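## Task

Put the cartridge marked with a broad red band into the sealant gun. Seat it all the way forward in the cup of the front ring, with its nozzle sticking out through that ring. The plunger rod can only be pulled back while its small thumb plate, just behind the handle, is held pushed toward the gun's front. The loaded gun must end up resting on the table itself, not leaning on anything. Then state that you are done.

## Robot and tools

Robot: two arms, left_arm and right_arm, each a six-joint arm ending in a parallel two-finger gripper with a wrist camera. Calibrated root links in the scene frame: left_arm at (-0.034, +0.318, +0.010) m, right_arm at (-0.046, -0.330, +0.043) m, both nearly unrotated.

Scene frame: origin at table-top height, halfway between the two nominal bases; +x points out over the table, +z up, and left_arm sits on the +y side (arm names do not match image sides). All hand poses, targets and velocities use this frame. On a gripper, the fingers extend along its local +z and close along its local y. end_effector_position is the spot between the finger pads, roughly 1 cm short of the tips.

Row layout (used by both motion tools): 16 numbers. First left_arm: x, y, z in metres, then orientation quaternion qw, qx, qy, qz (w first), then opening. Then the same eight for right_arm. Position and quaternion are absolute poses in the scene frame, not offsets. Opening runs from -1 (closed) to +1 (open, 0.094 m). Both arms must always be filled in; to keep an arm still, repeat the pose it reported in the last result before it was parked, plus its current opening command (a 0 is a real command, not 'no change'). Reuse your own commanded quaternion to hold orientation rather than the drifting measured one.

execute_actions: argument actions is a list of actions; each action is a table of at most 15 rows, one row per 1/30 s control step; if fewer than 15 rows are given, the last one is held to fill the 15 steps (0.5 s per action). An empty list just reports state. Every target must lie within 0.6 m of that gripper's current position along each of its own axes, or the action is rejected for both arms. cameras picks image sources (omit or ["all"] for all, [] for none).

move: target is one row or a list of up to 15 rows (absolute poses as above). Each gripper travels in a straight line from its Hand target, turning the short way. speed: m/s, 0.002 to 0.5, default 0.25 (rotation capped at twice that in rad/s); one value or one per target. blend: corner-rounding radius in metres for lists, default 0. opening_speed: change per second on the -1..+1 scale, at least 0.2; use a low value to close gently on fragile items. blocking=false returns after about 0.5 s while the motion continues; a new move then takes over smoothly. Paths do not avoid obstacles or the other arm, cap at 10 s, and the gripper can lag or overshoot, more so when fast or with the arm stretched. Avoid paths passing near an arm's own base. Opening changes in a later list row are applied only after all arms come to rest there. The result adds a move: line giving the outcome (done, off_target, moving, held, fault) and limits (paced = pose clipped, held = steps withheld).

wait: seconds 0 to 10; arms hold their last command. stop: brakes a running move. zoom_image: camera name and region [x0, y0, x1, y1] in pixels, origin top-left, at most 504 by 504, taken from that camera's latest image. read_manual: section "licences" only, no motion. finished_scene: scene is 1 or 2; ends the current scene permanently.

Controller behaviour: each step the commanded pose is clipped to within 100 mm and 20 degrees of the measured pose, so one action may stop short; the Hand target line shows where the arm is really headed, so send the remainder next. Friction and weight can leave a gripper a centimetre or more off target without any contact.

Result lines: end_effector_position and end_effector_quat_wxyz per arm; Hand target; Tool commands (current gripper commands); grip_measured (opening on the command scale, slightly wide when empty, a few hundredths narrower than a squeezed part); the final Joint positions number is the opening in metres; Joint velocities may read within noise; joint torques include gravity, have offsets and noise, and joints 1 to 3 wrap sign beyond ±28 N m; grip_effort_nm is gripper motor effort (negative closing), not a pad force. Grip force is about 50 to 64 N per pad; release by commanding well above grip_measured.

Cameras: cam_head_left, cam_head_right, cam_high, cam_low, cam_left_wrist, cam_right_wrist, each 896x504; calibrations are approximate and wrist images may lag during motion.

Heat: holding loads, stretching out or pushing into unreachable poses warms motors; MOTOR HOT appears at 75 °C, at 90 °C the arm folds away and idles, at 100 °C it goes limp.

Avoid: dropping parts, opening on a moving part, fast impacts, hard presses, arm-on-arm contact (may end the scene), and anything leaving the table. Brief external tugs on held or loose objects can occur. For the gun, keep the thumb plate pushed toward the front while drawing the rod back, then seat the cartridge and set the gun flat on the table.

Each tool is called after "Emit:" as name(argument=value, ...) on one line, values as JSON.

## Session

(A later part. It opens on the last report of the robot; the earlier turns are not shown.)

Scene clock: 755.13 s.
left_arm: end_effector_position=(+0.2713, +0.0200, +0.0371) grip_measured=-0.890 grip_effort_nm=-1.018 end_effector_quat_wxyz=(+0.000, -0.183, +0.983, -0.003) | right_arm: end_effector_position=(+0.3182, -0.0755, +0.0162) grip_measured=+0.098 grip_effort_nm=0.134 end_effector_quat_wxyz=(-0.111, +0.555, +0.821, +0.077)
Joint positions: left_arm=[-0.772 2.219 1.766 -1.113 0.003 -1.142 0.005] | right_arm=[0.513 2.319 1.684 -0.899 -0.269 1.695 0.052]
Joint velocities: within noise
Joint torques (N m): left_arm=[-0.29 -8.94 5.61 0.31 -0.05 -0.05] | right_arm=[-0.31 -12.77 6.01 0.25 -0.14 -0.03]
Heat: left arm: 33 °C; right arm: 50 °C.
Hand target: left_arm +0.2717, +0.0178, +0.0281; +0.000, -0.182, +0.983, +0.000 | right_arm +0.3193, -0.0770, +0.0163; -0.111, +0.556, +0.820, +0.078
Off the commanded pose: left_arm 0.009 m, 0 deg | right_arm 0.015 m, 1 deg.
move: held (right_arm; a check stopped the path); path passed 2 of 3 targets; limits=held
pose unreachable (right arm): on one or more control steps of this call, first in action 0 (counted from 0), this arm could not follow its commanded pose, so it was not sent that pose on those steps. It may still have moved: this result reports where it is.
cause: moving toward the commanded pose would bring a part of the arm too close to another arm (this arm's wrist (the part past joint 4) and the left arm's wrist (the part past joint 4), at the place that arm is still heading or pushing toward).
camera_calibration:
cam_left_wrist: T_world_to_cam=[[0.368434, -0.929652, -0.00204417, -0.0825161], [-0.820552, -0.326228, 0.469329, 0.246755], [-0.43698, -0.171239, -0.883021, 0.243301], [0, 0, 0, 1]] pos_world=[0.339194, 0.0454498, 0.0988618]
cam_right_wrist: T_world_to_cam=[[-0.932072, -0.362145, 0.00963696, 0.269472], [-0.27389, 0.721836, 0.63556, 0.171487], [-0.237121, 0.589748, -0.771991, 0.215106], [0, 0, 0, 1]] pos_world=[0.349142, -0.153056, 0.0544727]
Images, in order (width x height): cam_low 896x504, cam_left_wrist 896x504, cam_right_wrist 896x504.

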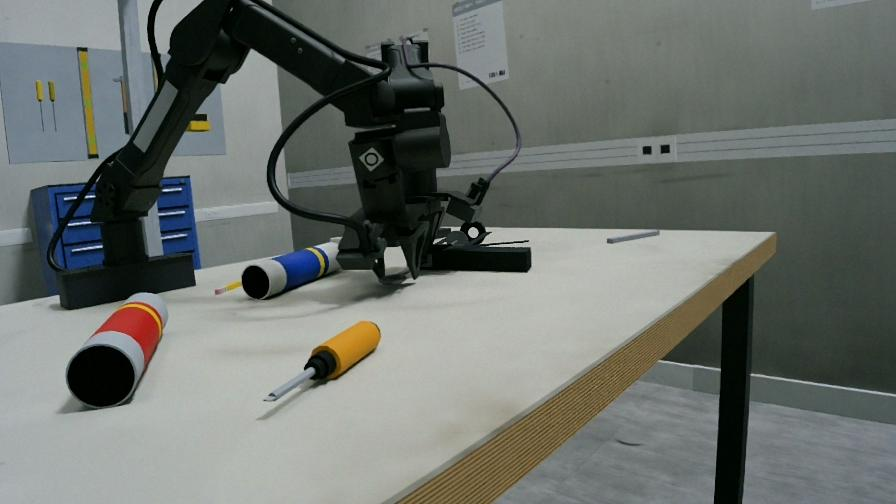

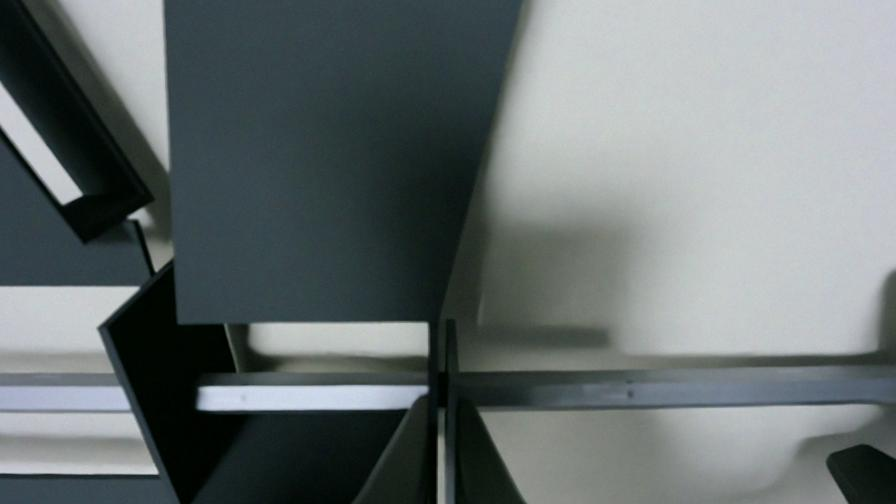

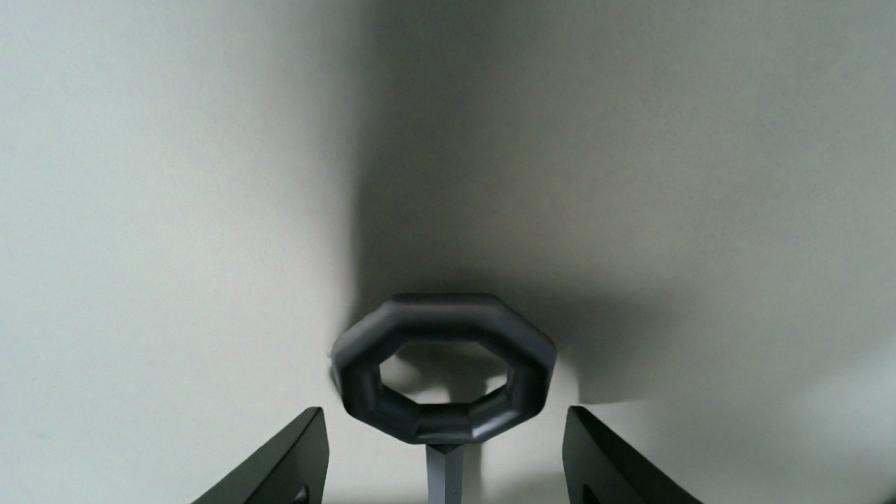

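Emit:
move(target=[[0.269,0.0270, 0.028, 0, -0.1822, 0.9833, 0, -0.97, 0.3190, -0.0730, 0.010, -0.1073, 0.5644, 0.8150, 0.0744, 0.1]], speed=0.04, cameras=["cam_right_wrist"])

Emit:
move(target=[[0.269,0.0270, 0.028, 0, -0.1822, 0.9833, 0, -0.97, 0.3188, -0.0640, 0.009, -0.1073, 0.5644, 0.8150, 0.0744, 0.1]], speed=0.04, cameras=["cam_right_wrist"])

Scene clock: 769.23 s.
left_arm: end_effector_position=(+0.2708, +0.0203, +0.0364) grip_measured=-0.893 grip_effort_nm=-1.018 end_effector_quat_wxyz=(+0.001, -0.184, +0.983, -0.008) | right_arm: end_effector_position=(+0.3192, -0.0750, +0.0162) grip_measured=+0.098 grip_effort_nm=0.134 end_effector_quat_wxyz=(-0.110, +0.561, +0.817, +0.079)
Joint positions: left_arm=[-0.77 2.207 1.743 -1.092 0.008 -1.142 0.005] | right_arm=[0.513 2.319 1.684 -0.894 -0.269 1.709 0.052]
Joint velocities: within noise
Joint torques (N m): left_arm=[0.23 -10.22 3.21 0.34 -0.04 0.08] | right_arm=[0.66 -11.62 6.09 0.38 -0.06 0.11]
Heat: left arm: 34 °C; right arm: 45 °C.
Hand target: left_arm +0.2683, +0.0263, +0.0280; -0.002, -0.183, +0.983, -0.001 | right_arm +0.3188, -0.0732, +0.0101; -0.107, +0.564, +0.815, +0.074
Off the commanded pose: left_arm 0.011 m, 1 deg | right_arm 0.007 m, 1 deg.
move: off_target (left_arm)
camera_calibration:
cam_right_wrist: T_world_to_cam=[[-0.936811, -0.349726, 0.00878216, 0.273034], [-0.264631, 0.72484, 0.636064, 0.168603], [-0.228814, 0.593548, -0.771586, 0.212682], [0, 0, 0, 1]] pos_world=[0.349064, -0.15296, 0.0544623]
Images, in order (width x height): cam_right_wrist 896x504.

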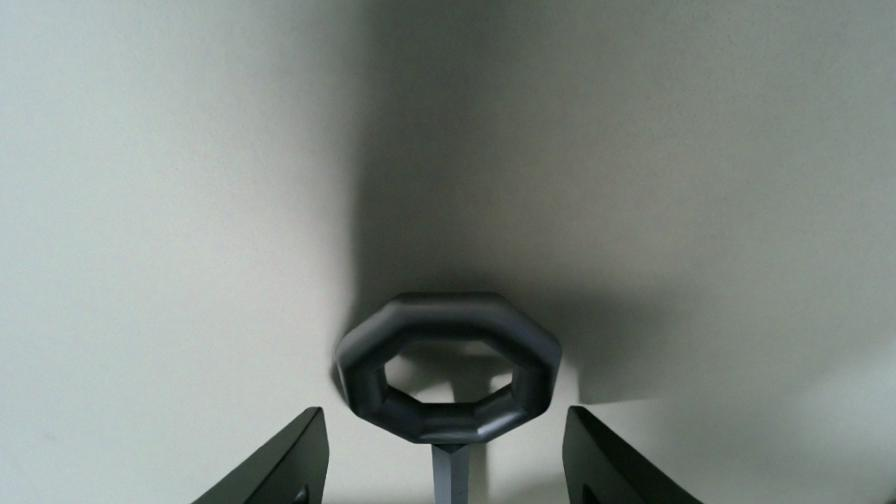

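Scene clock: 771.33 s.
left_arm: end_effector_position=(+0.2708, +0.0203, +0.0364) grip_measured=-0.893 grip_effort_nm=-1.013 end_effector_quat_wxyz=(+0.001, -0.183, +0.983, -0.008) | right_arm: end_effector_position=(+0.3160, -0.0705, +0.0162) grip_measured=+0.098 grip_effort_nm=0.139 end_effector_quat_wxyz=(-0.111, +0.558, +0.819, +0.078)
Joint positions: left_arm=[-0.77 2.207 1.743 -1.092 0.008 -1.14 0.005] | right_arm=[0.525 2.319 1.684 -0.894 -0.269 1.715 0.052]
Joint velocities: within noise
Joint torques (N m): left_arm=[0.35 -10.21 3.17 0.32 -0.06 0.1] | right_arm=[-0.1 -12.75 6.01 0.26 -0.14 -0.03]
Heat: left arm: 34 °C; right arm: 45 °C.
Hand target: left_arm +0.2686, +0.0268, +0.0282; -0.001, -0.182, +0.983, +0.000 | right_arm +0.3161, -0.0707, +0.0162; -0.111, +0.558, +0.819, +0.078
Off the commanded pose: left_arm 0.011 m, 1 deg | right_arm 0.010 m, 1 deg.
move: held (right_arm; a check stopped the path), off_target (left_arm; braked when a check withheld steps of right_arm); limits=held
pose unreachable (right arm): on one or more control steps of this call, first in action 0 (counted from 0), this arm could not follow its commanded pose, so it was not sent that pose on those steps. It may still have moved: this result reports where it is.
cause: moving toward the commanded pose would bring a part of the arm too close to another arm (this arm's wrist (the part past joint 4) and the left arm's wrist (the part past joint 4)).
camera_calibration:
cam_right_wrist: T_world_to_cam=[[-0.934552, -0.355673, 0.0104304, 0.270481], [-0.268255, 0.723511, 0.636059, 0.165589], [-0.233775, 0.591633, -0.77157, 0.210747], [0, 0, 0, 1]] pos_world=[0.346466, -0.148288, 0.0544605]
Images, in order (width x height): cam_right_wrist 896x504.

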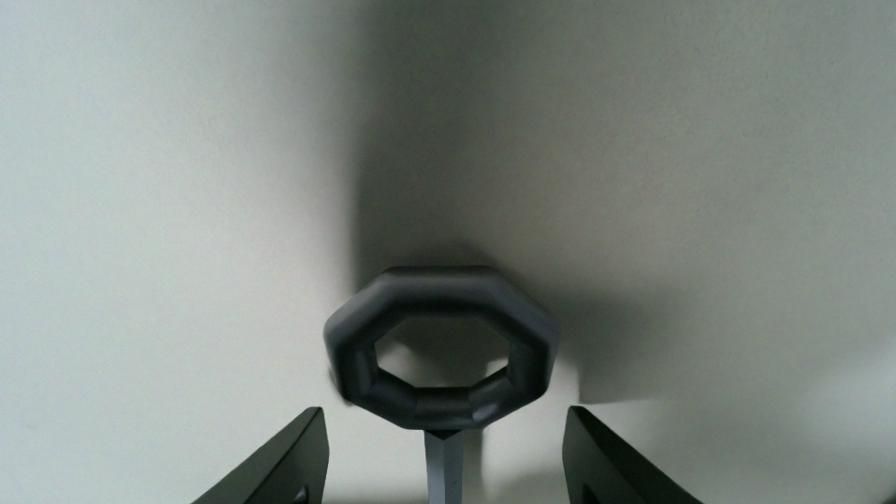

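Emit:
move(target=[[0.269,0.0270, 0.028, 0, -0.1822, 0.9833, 0, -0.97, 0.3161, -0.0707, 0.0115, -0.1073, 0.5644, 0.8150, 0.0744, -0.95]], speed=0.04, opening_speed=0.5, cameras=["cam_right_wrist","cam_left_wrist","cam_low"])

Emit:
zoom_image(camera="cam_low", region=[340, 190, 480, 300])

Scene clock: 791.60 s.
left_arm: end_effector_position=(+0.2708, +0.0203, +0.0364) grip_measured=-0.893 grip_effort_nm=-1.018 end_effector_quat_wxyz=(+0.001, -0.183, +0.983, -0.008) | right_arm: end_effector_position=(+0.3160, -0.0692, +0.0164) grip_measured=-0.854 grip_effort_nm=-1.004 end_effector_quat_wxyz=(-0.112, +0.558, +0.818, +0.079)
Joint positions: left_arm=[-0.77 2.207 1.743 -1.092 0.008 -1.14 0.005] | right_arm=[0.527 2.319 1.684 -0.891 -0.272 1.718 0.007]
Joint velocities: within noise
Joint torques (N m): left_arm=[0.46 -10.43 3.03 0.32 -0.08 0.06] | right_arm=[0.21 -12.23 5.49 0.38 -0.06 0.13]
Heat: left arm: 37 °C; right arm: 43 °C.
Hand target: left_arm +0.2688, +0.0271, +0.0282; +0.000, -0.182, +0.983, +0.000 | right_arm +0.3157, -0.0700, +0.0117; -0.109, +0.564, +0.815, +0.075
Off the commanded pose: left_arm 0.011 m, 1 deg | right_arm 0.005 m, 1 deg.
move: off_target (left_arm)
camera_calibration:
cam_left_wrist: T_world_to_cam=[[0.368376, -0.929627, 0.00963854, -0.0825278], [-0.822671, -0.321129, 0.469136, 0.247232], [-0.433026, -0.180747, -0.883073, 0.241659], [0, 0, 0, 1]] pos_world=[0.338436, 0.0463523, 0.0982126]
cam_right_wrist: T_world_to_cam=[[-0.935013, -0.354507, 0.0086855, 0.271208], [-0.267574, 0.721379, 0.638762, 0.16407], [-0.232711, 0.594927, -0.769356, 0.209922], [0, 0, 0, 1]] pos_world=[0.346335, -0.147099, 0.0543473]
Images, in order (width x height): cam_low 896x504, cam_left_wrist 896x504, cam_right_wrist 896x504.

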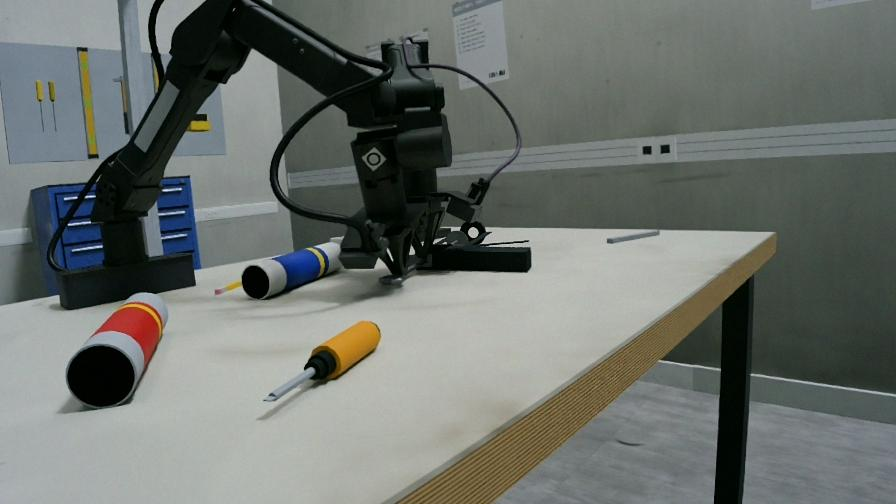

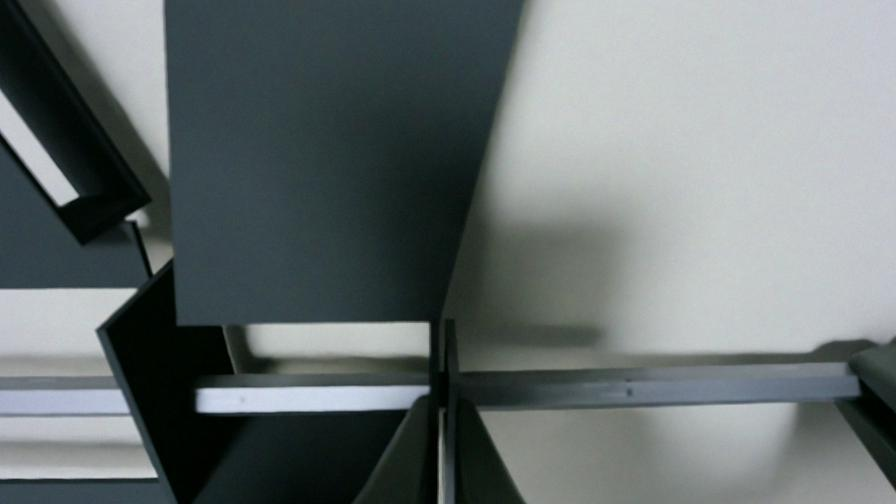

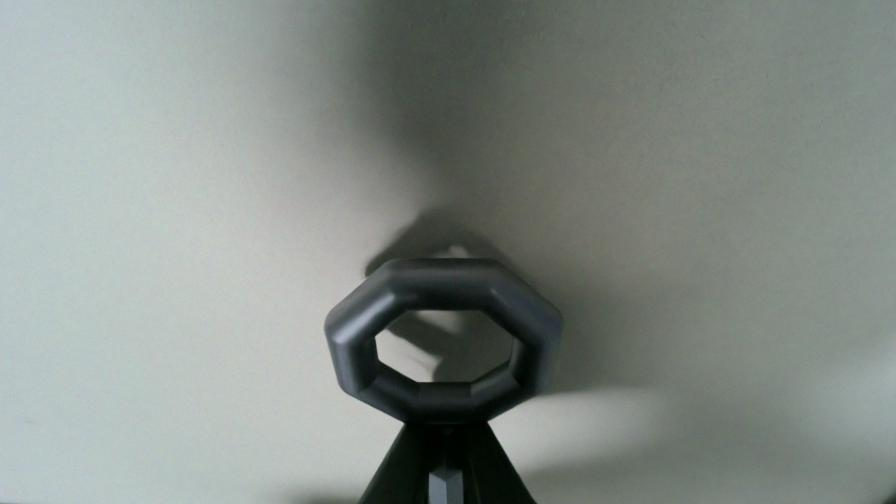

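Scaled by 3.600 from the camera's 896x504 image, which has a finer 1280x720 frame.

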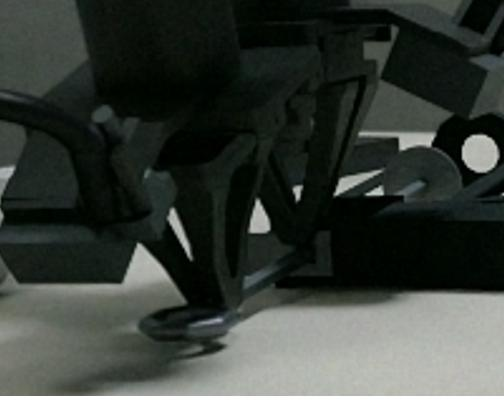

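Emit:
move(target=[[0.2560,0.0590, 0.034, -0.0123, -0.1818, 0.9809, 0.0686, -0.97, 0.3340, -0.118, 0.018, -0.1073, 0.5644, 0.8150, 0.0744, -0.95]], speed=0.06, cameras=["cam_left_wrist","cam_low"])

Scene clock: 808.80 s.
left_arm: end_effector_position=(+0.2712, +0.0189, +0.0364) grip_measured=-0.899 grip_effort_nm=-1.023 end_effector_quat_wxyz=(+0.007, -0.180, +0.984, -0.007) | right_arm: end_effector_position=(+0.3268, -0.0948, +0.0159) grip_measured=-0.854 grip_effort_nm=-1.013 end_effector_quat_wxyz=(-0.123, +0.554, +0.819, +0.086)
Joint positions: left_arm=[-0.777 2.207 1.743 -1.087 -0.003 -1.14 0.005] | right_arm=[0.453 2.319 1.676 -0.905 -0.3 1.633 0.007]
Joint velocities: within noise
Joint torques (N m): left_arm=[0.73 -10.47 4.56 -0.9 -0.49 0.14] | right_arm=[-3.33 -13.76 5.46 0 0.12 -0.18]
Heat: left arm: 38 °C; right arm: 43 °C.
Hand target: left_arm +0.2558, +0.0522, +0.0355; -0.010, -0.177, +0.982, +0.062 | right_arm +0.3330, -0.1160, +0.0182; -0.111, +0.566, +0.814, +0.075
Off the commanded pose: left_arm 0.043 m, 9 deg | right_arm 0.024 m, 3 deg.
move: off_target (left_arm, right_arm)
camera_calibration:
cam_left_wrist: T_world_to_cam=[[0.362735, -0.931844, 0.00945221, -0.0822846], [-0.829585, -0.318275, 0.458791, 0.249271], [-0.424513, -0.174261, -0.888494, 0.239342], [0, 0, 0, 1]] pos_world=[0.338242, 0.0443682, 0.0990685]
Images, in order (width x height): cam_low 896x504, cam_left_wrist 896x504.

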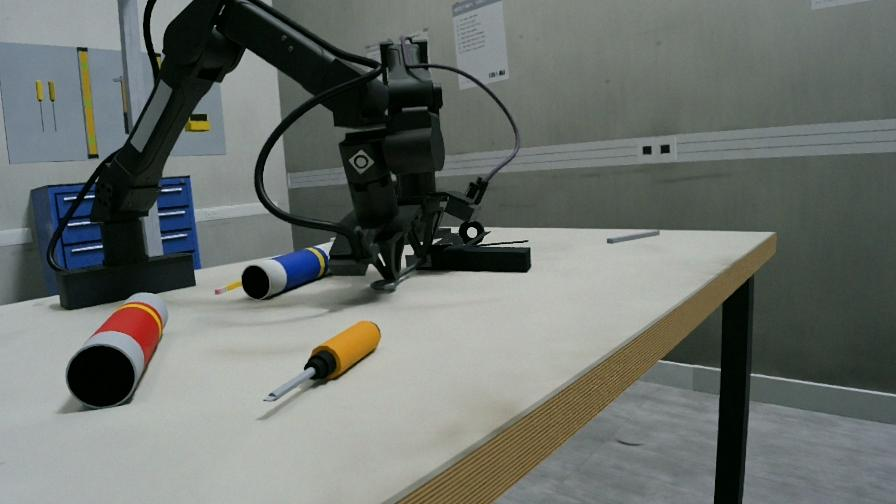

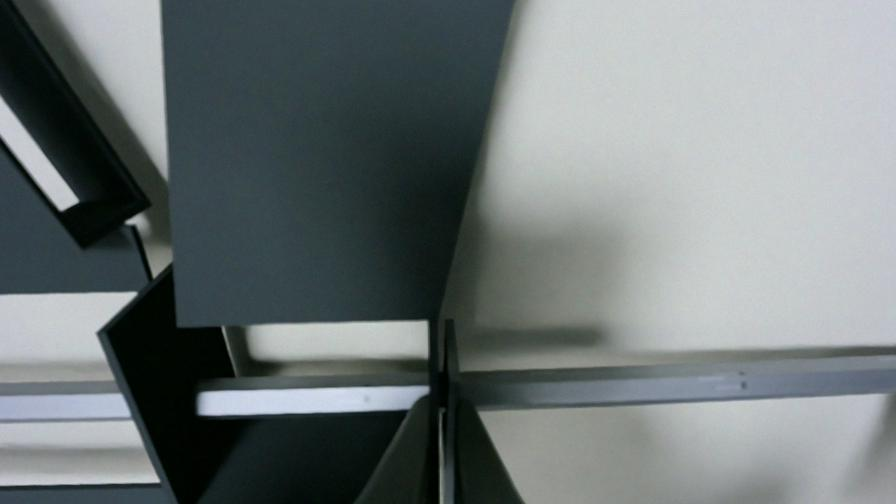

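Emit:
move(target=[[0.2560,0.0590, 0.034, -0.0123, -0.1818, 0.9809, 0.0686, -0.97, 0.3516, -0.165, 0.018, -0.1073, 0.5644, 0.8150, 0.0744, -0.95]], speed=0.06, cameras=["cam_left_wrist","cam_low","cam_high","cam_right_wrist"])

Emit:
zoom_image(camera="cam_high", region=[310, 240, 530, 350])

Scene clock: 822.40 s.
left_arm: end_effector_position=(+0.2723, +0.0174, +0.0380) grip_measured=-0.902 grip_effort_nm=-1.018 end_effector_quat_wxyz=(+0.008, -0.176, +0.984, -0.010) | right_arm: end_effector_position=(+0.3418, -0.1380, +0.0150) grip_measured=-0.855 grip_effort_nm=-1.013 end_effector_quat_wxyz=(-0.124, +0.558, +0.816, +0.087)
Joint positions: left_arm=[-0.777 2.207 1.749 -1.087 -0.001 -1.133 0.005] | right_arm=[0.346 2.319 1.672 -0.933 -0.304 1.531 0.007]
Joint velocities: within noise
Joint torques (N m): left_arm=[1.5 -10.43 4.23 -0.99 -0.54 0.09] | right_arm=[-4.21 -12.94 7.13 -0.16 0.21 -0.33]
Heat: left arm: 39 °C; right arm: 43 °C.
Hand target: left_arm +0.2574, +0.0561, +0.0358; -0.012, -0.180, +0.981, +0.065 | right_arm +0.3509, -0.1641, +0.0179; -0.109, +0.567, +0.813, +0.075
Off the commanded pose: left_arm 0.045 m, 9 deg | right_arm 0.029 m, 3 deg.
move: off_target (left_arm, right_arm)
camera_calibration:
cam_left_wrist: T_world_to_cam=[[0.355504, -0.934545, 0.0155885, -0.0823293], [-0.833562, -0.309457, 0.457614, 0.249999], [-0.422837, -0.175678, -0.889014, 0.240521], [0, 0, 0, 1]] pos_world=[0.339359, 0.0426777, 0.100706]
cam_right_wrist: T_world_to_cam=[[-0.935258, -0.353801, 0.010839, 0.271067], [-0.258912, 0.704659, 0.660621, 0.215929], [-0.241367, 0.615045, -0.750641, 0.261201], [0, 0, 0, 1]] pos_world=[0.372469, -0.216903, 0.0504824]
Images, in order (width x height): cam_high 896x504, cam_low 896x504, cam_left_wrist 896x504, cam_right_wrist 896x504.

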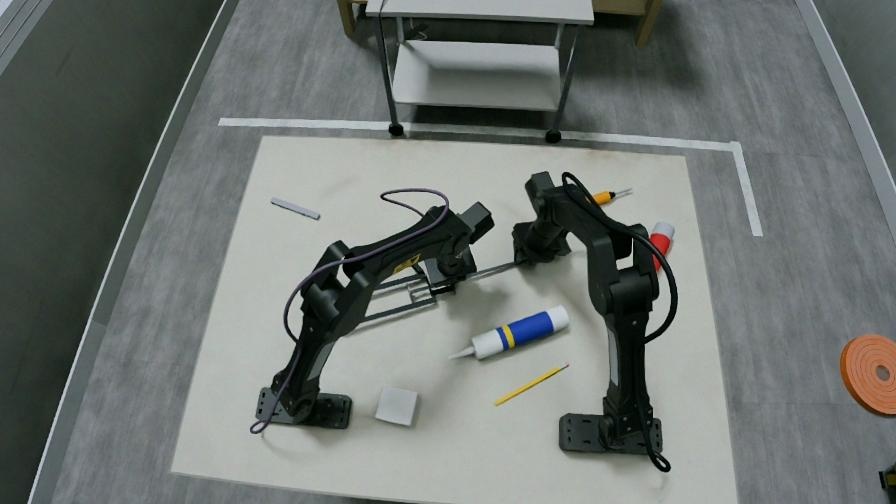

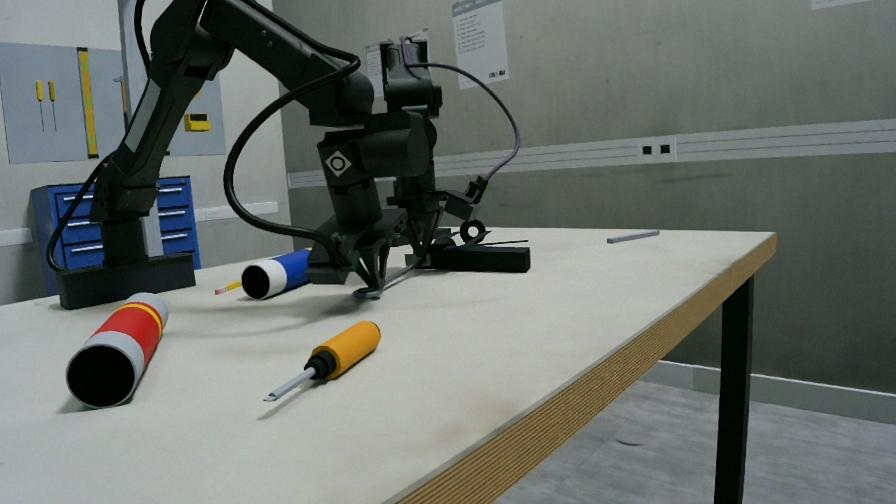

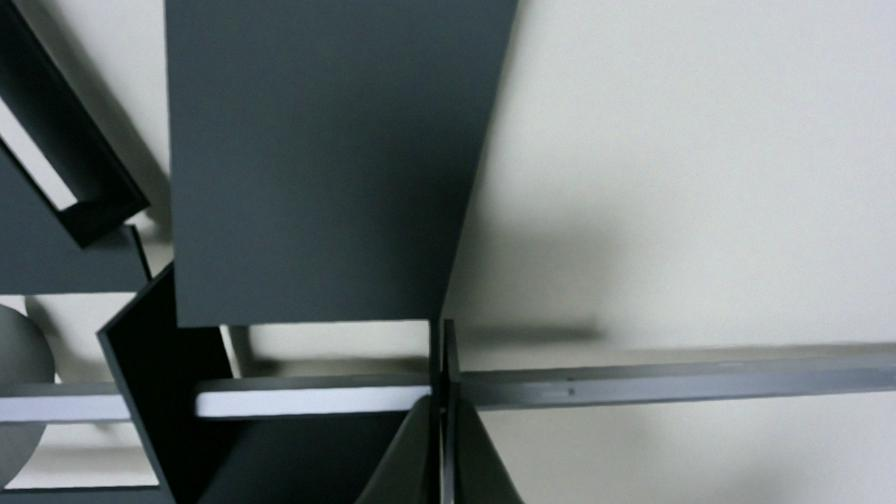

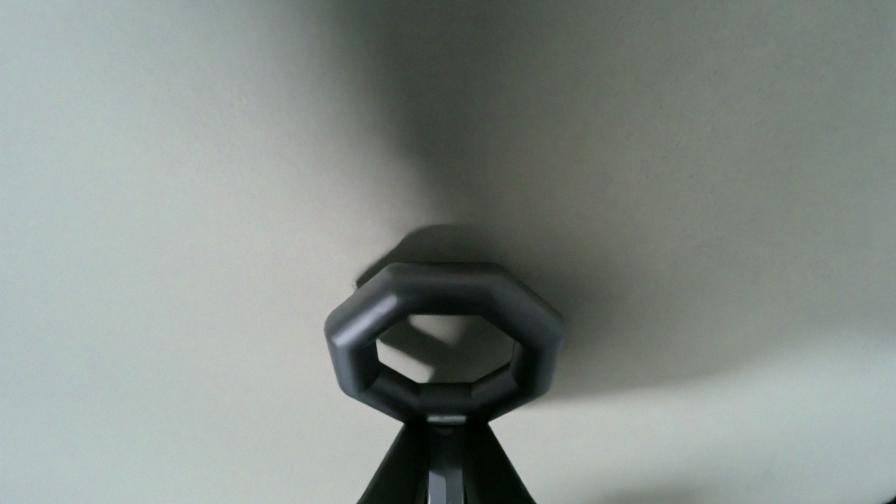

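Scaled by 2.291 from the camera's 896x504 image, which has a finer 1280x720 frame.

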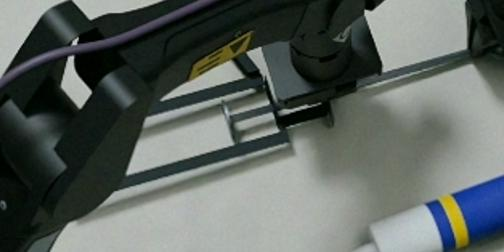

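Emit:
move(target=[[0.2560,0.0590, 0.034, -0.0123, -0.1818, 0.9809, 0.0686, -0.97, 0.3640, -0.198, 0.018, -0.1073, 0.5644, 0.8150, 0.0744, -0.95]], speed=0.06, cameras=["cam_left_wrist","cam_low","cam_high"])

Emit:
zoom_image(camera="cam_high", region=[310, 240, 530, 350])

Scene clock: 837.50 s.
left_arm: end_effector_position=(+0.2711, +0.0150, +0.0388) grip_measured=-0.902 grip_effort_nm=-1.023 end_effector_quat_wxyz=(+0.004, -0.173, +0.985, -0.015) | right_arm: end_effector_position=(+0.3487, -0.1666, +0.0134) grip_measured=-0.855 grip_effort_nm=-1.009 end_effector_quat_wxyz=(-0.133, +0.559, +0.813, +0.089)
Joint positions: left_arm=[-0.778 2.207 1.752 -1.087 0.01 -1.128 0.005] | right_arm=[0.271 2.33 1.679 -0.962 -0.319 1.456 0.007]
Joint velocities: within noise
Joint torques (N m): left_arm=[1.46 -10.43 4.25 -0.97 -0.63 0.04] | right_arm=[-4.56 -12.52 9.17 -0.26 0.37 -0.47]
Heat: left arm: 39 °C; right arm: 43 °C.
Hand target: left_arm +0.2568, +0.0554, +0.0360; -0.012, -0.179, +0.982, +0.065 | right_arm +0.3630, -0.1964, +0.0184; -0.107, +0.564, +0.815, +0.077
Off the commanded pose: left_arm 0.047 m, 10 deg | right_arm 0.035 m, 3 deg.
move: off_target (left_arm, right_arm)
camera_calibration:
cam_left_wrist: T_world_to_cam=[[0.349591, -0.936624, 0.0228232, -0.0828999], [-0.833093, -0.299619, 0.464957, 0.247356], [-0.428652, -0.181559, -0.885039, 0.241806], [0, 0, 0, 1]] pos_world=[0.338702, 0.0403685, 0.10089]
Images, in order (width x height): cam_high 896x504, cam_low 896x504, cam_left_wrist 896x504.

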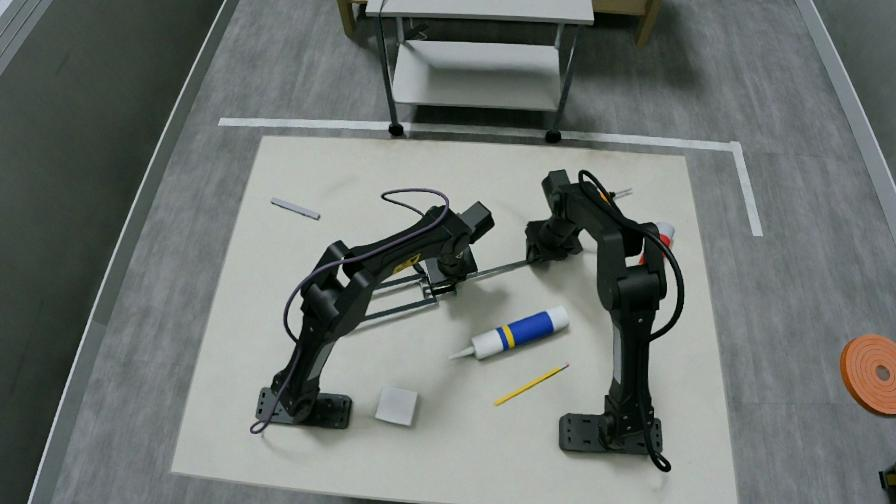

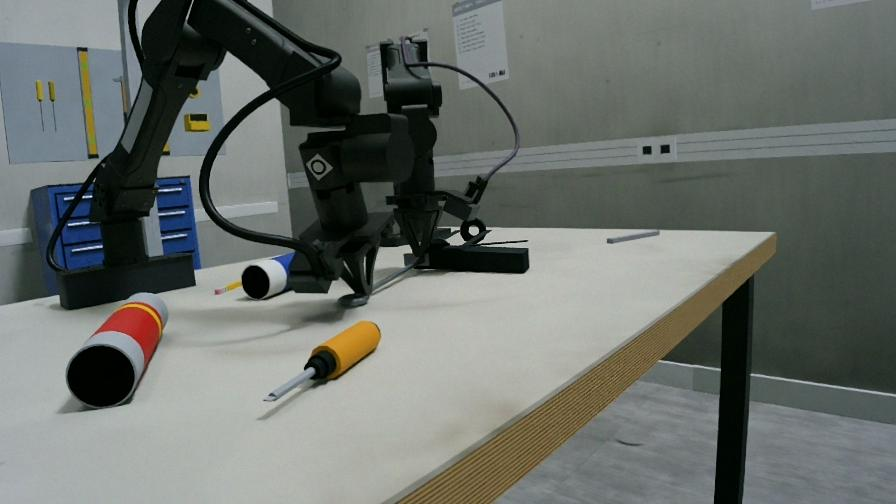

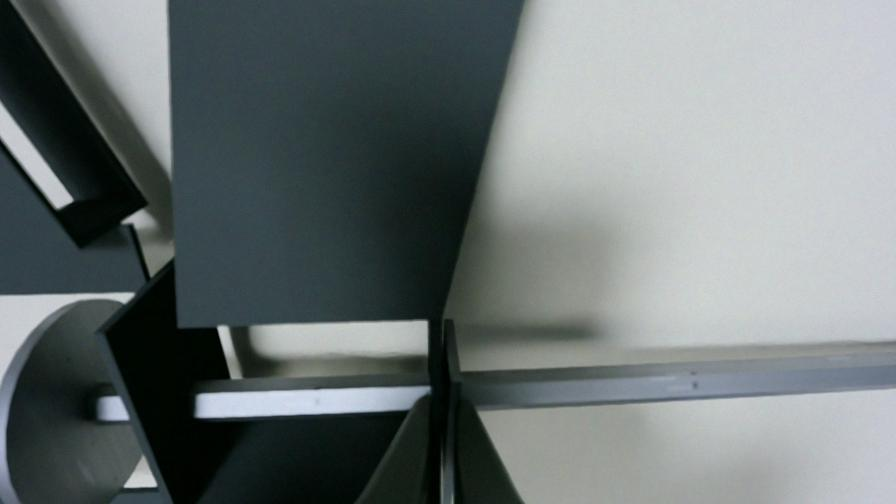

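Scaled by 2.291 from the camera's 896x504 image, which has a finer 1280x720 frame.

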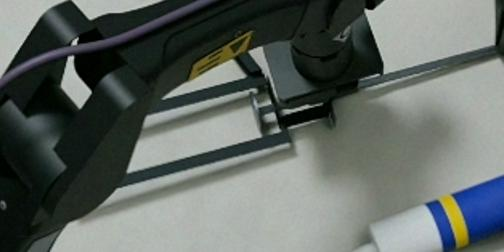

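Emit:
execute_actions(actions=[])

Scene clock: 894.03 s.
left_arm: end_effector_position=(+0.2711, +0.0150, +0.0388) grip_measured=-0.902 grip_effort_nm=-1.023 end_effector_quat_wxyz=(+0.004, -0.173, +0.985, -0.015) | right_arm: end_effector_position=(+0.3487, -0.1666, +0.0134) grip_measured=-0.855 grip_effort_nm=-1.013 end_effector_quat_wxyz=(-0.133, +0.559, +0.813, +0.089)
Joint positions: left_arm=[-0.778 2.207 1.752 -1.087 0.01 -1.128 0.005] | right_arm=[0.271 2.33 1.679 -0.962 -0.319 1.456 0.007]
Joint velocities: within noise
Joint torques (N m): left_arm=[1.32 -10.19 4.22 -0.98 -0.59 0.03] | right_arm=[-4.57 -12.53 9.16 -0.26 0.37 -0.47]
Heat: left arm: 40 °C; right arm: 43 °C.
Hand target: left_arm +0.2568, +0.0554, +0.0360; -0.012, -0.179, +0.982, +0.065 | right_arm +0.3630, -0.1964, +0.0183; -0.107, +0.564, +0.815, +0.077
Tool commands: left_gripper/opening=-0.97 right_gripper/opening=-0.95
Off the commanded pose: left_arm 0.047 m, 10 deg | right_arm 0.035 m, 3 deg.
camera_calibration:
cam_left_wrist: T_world_to_cam=[[0.349591, -0.936624, 0.0228232, -0.0828999], [-0.833093, -0.299619, 0.464957, 0.247356], [-0.428652, -0.181559, -0.885039, 0.241806], [0, 0, 0, 1]] pos_world=[0.338702, 0.0403685, 0.10089]
cam_right_wrist: T_world_to_cam=[[-0.936472, -0.350235, 0.0188594, 0.268296], [-0.246931, 0.696531, 0.673699, 0.233251], [-0.249089, 0.626243, -0.738765, 0.283667], [0, 0, 0, 1]] pos_world=[0.379507, -0.246145, 0.0473628]

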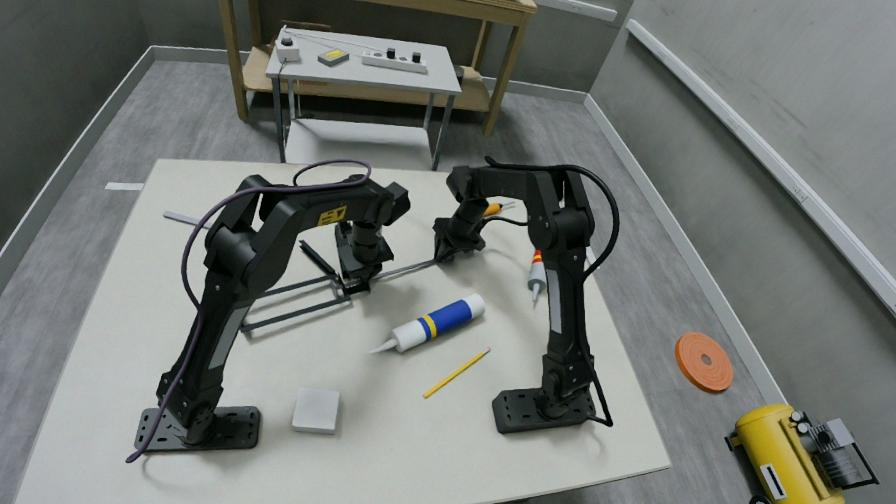

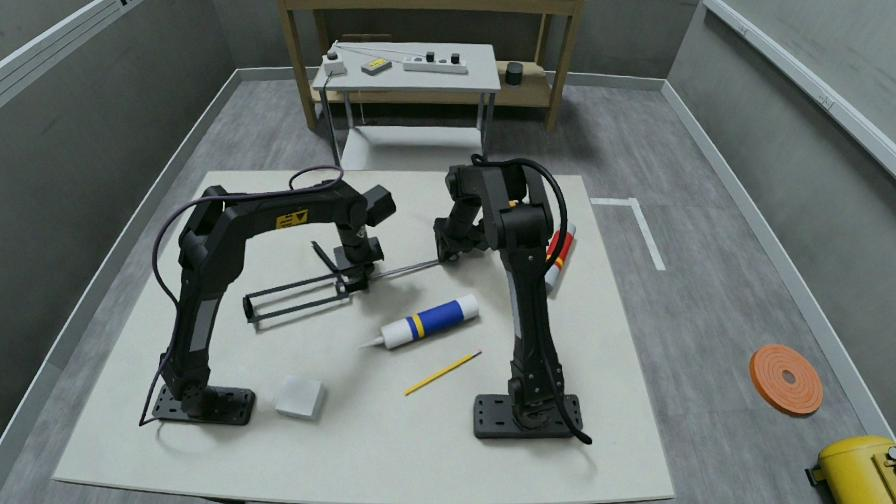

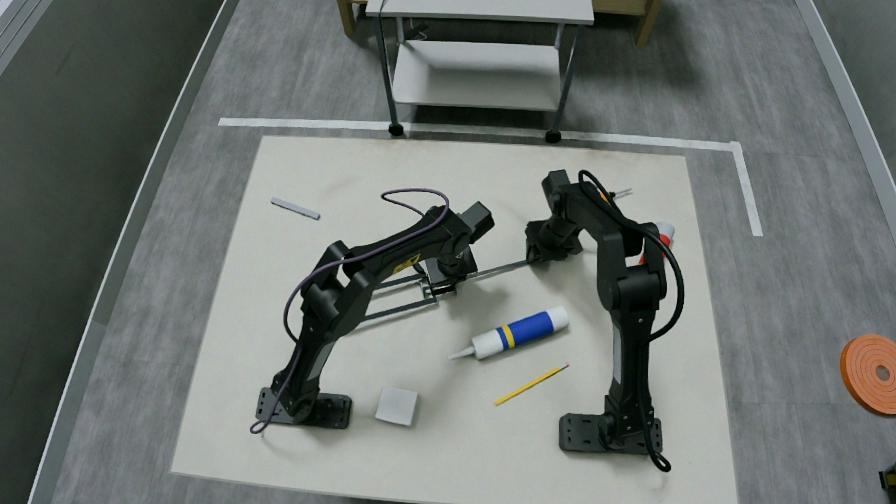

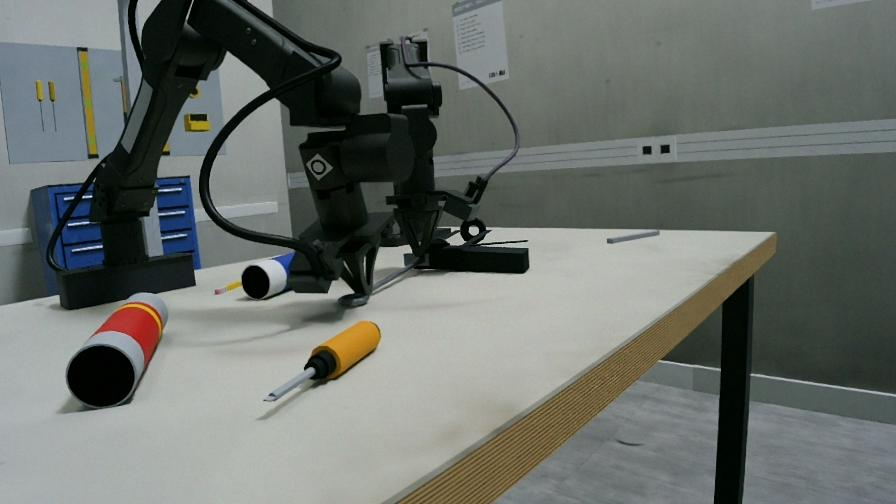

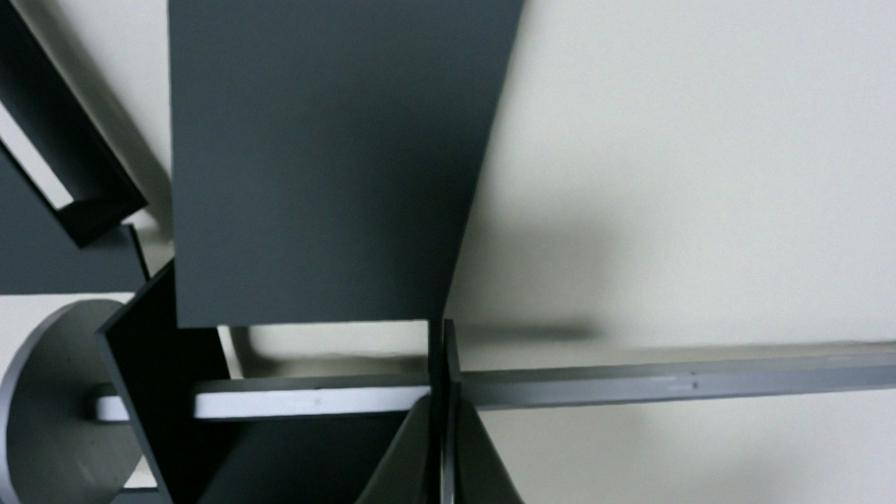

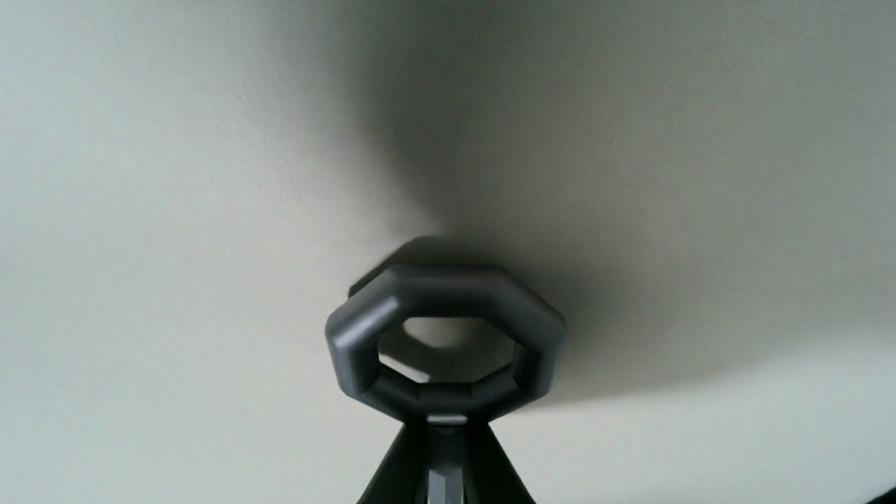

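Emit:
move(target=[0.2560,0.0590,0.034,-0.0123,-0.1818,0.9809,0.0686,-0.97,0.3715,-0.218,0.018,-0.1073,0.5644,0.8150,0.0744,-0.95], speed=0.05, cameras=["cam_left_wrist","cam_high"])

Scene clock: 900.73 s.
left_arm: end_effector_position=(+0.2716, +0.0134, +0.0399) grip_measured=-0.902 grip_effort_nm=-1.023 end_effector_quat_wxyz=(+0.004, -0.173, +0.985, -0.018) | right_arm: end_effector_position=(+0.3551, -0.1845, +0.0139) grip_measured=-0.855 grip_effort_nm=-1.009 end_effector_quat_wxyz=(-0.138, +0.560, +0.812, +0.088)
Joint positions: left_arm=[-0.778 2.207 1.757 -1.087 0.014 -1.128 0.005] | right_arm=[0.225 2.346 1.71 -0.997 -0.323 1.408 0.007]
Joint velocities: within noise
Joint torques (N m): left_arm=[1.47 -10.39 4.12 -1 -0.63 0.01] | right_arm=[-4.86 -12.51 9.22 -0.22 0.44 -0.47]
Heat: left arm: 40 °C; right arm: 43 °C.
Hand target: left_arm +0.2573, +0.0555, +0.0362; -0.013, -0.180, +0.981, +0.065 | right_arm +0.3703, -0.2174, +0.0179; -0.107, +0.566, +0.814, +0.075
Off the commanded pose: left_arm 0.049 m, 10 deg | right_arm 0.037 m, 4 deg.
move: off_target (left_arm, right_arm)
camera_calibration:
cam_left_wrist: T_world_to_cam=[[0.349456, -0.936506, 0.0289292, -0.0847391], [-0.833152, -0.296468, 0.466867, 0.246579], [-0.428647, -0.187252, -0.883854, 0.24277], [0, 0, 0, 1]] pos_world=[0.339113, 0.0392033, 0.101905]
Images, in order (width x height): cam_high 896x504, cam_left_wrist 896x504.

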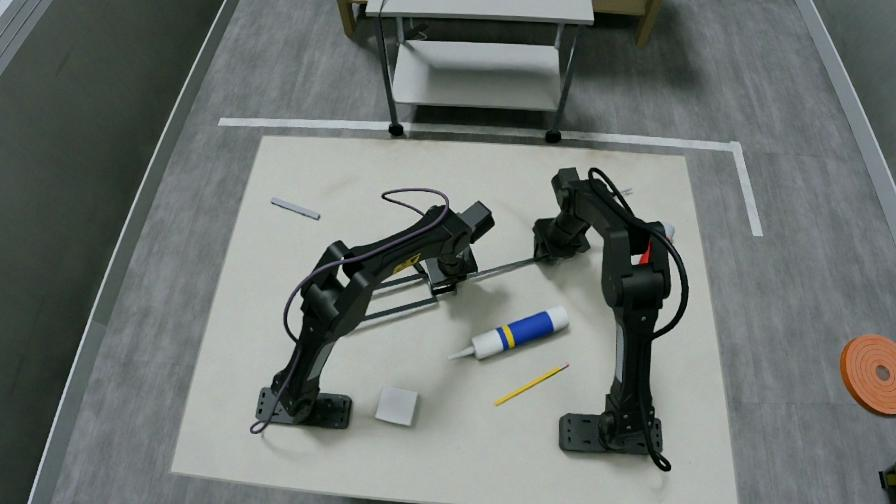

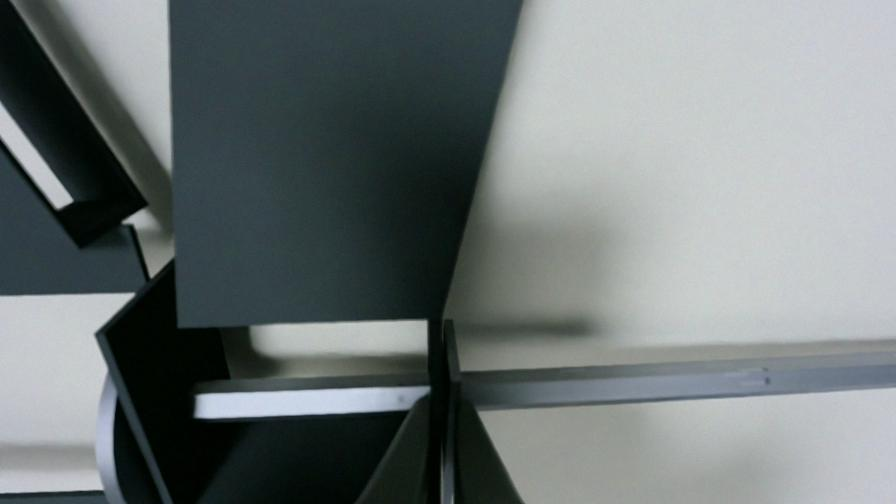

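Emit:
move(target=[0.2560,0.0590,0.034,-0.0123,-0.1818,0.9809,0.0686,-0.97,0.3754,-0.2286,0.018,-0.1073,0.5644,0.8150,0.0744,-0.95], speed=0.05, cameras=["cam_left_wrist","cam_high"])

Emit:
zoom_image(camera="cam_left_wrist", region=[0, 200, 448, 504])

Scene clock: 911.40 s.
left_arm: end_effector_position=(+0.2715, +0.0127, +0.0403) grip_measured=-0.903 grip_effort_nm=-1.018 end_effector_quat_wxyz=(+0.003, -0.172, +0.985, -0.019) | right_arm: end_effector_position=(+0.3566, -0.1894, +0.0158) grip_measured=-0.855 grip_effort_nm=-1.009 end_effector_quat_wxyz=(-0.144, +0.557, +0.813, +0.092)
Joint positions: left_arm=[-0.778 2.207 1.758 -1.087 0.017 -1.126 0.005] | right_arm=[0.208 2.353 1.725 -1.017 -0.335 1.385 0.007]
Joint velocities: within noise
Joint torques (N m): left_arm=[1.48 -10.4 3.92 -0.97 -0.68 0] | right_arm=[-5.48 -12.42 9.2 -0.18 0.55 -0.51]
Heat: left arm: 40 °C; right arm: 43 °C.
Hand target: left_arm +0.2571, +0.0558, +0.0360; -0.013, -0.179, +0.982, +0.065 | right_arm +0.3732, -0.2274, +0.0183; -0.108, +0.565, +0.814, +0.075
Off the commanded pose: left_arm 0.049 m, 10 deg | right_arm 0.044 m, 5 deg.
move: off_target (left_arm, right_arm)
camera_calibration:
cam_left_wrist: T_world_to_cam=[[0.347953, -0.936979, 0.0316091, -0.0850925], [-0.833161, -0.293589, 0.468666, 0.246027], [-0.42985, -0.189409, -0.88281, 0.243278], [0, 0, 0, 1]] pos_world=[0.339161, 0.0385799, 0.102153]
Images, in order (width x height): cam_high 896x504, cam_left_wrist 896x504.

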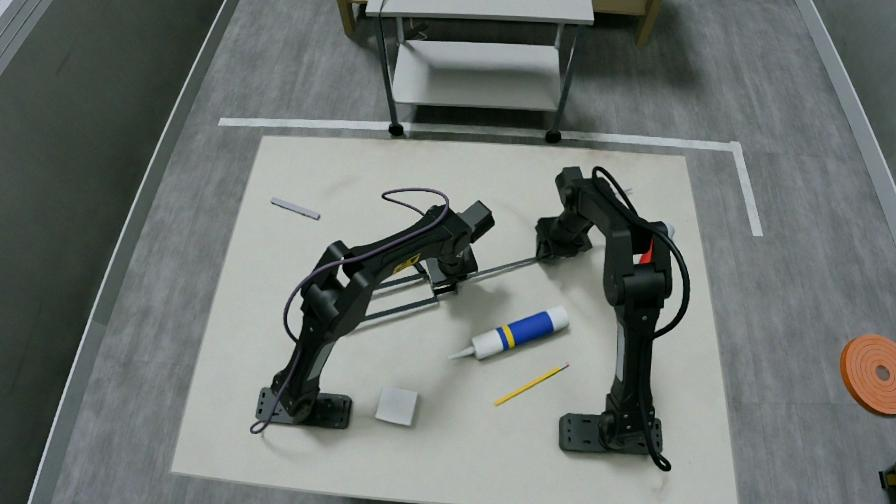

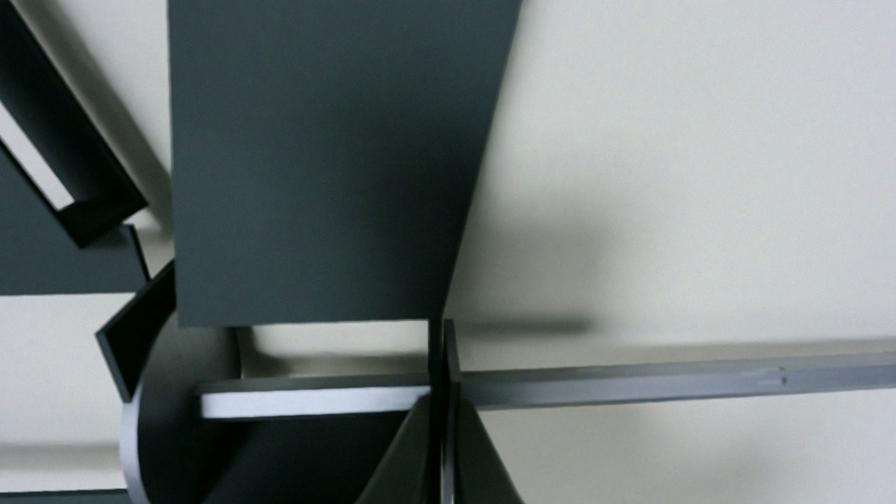

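Scaled by 1.125 from the camera's 896x504 image, which has a finer 1280x720 frame.

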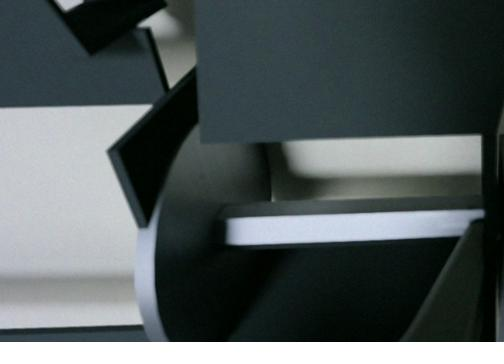

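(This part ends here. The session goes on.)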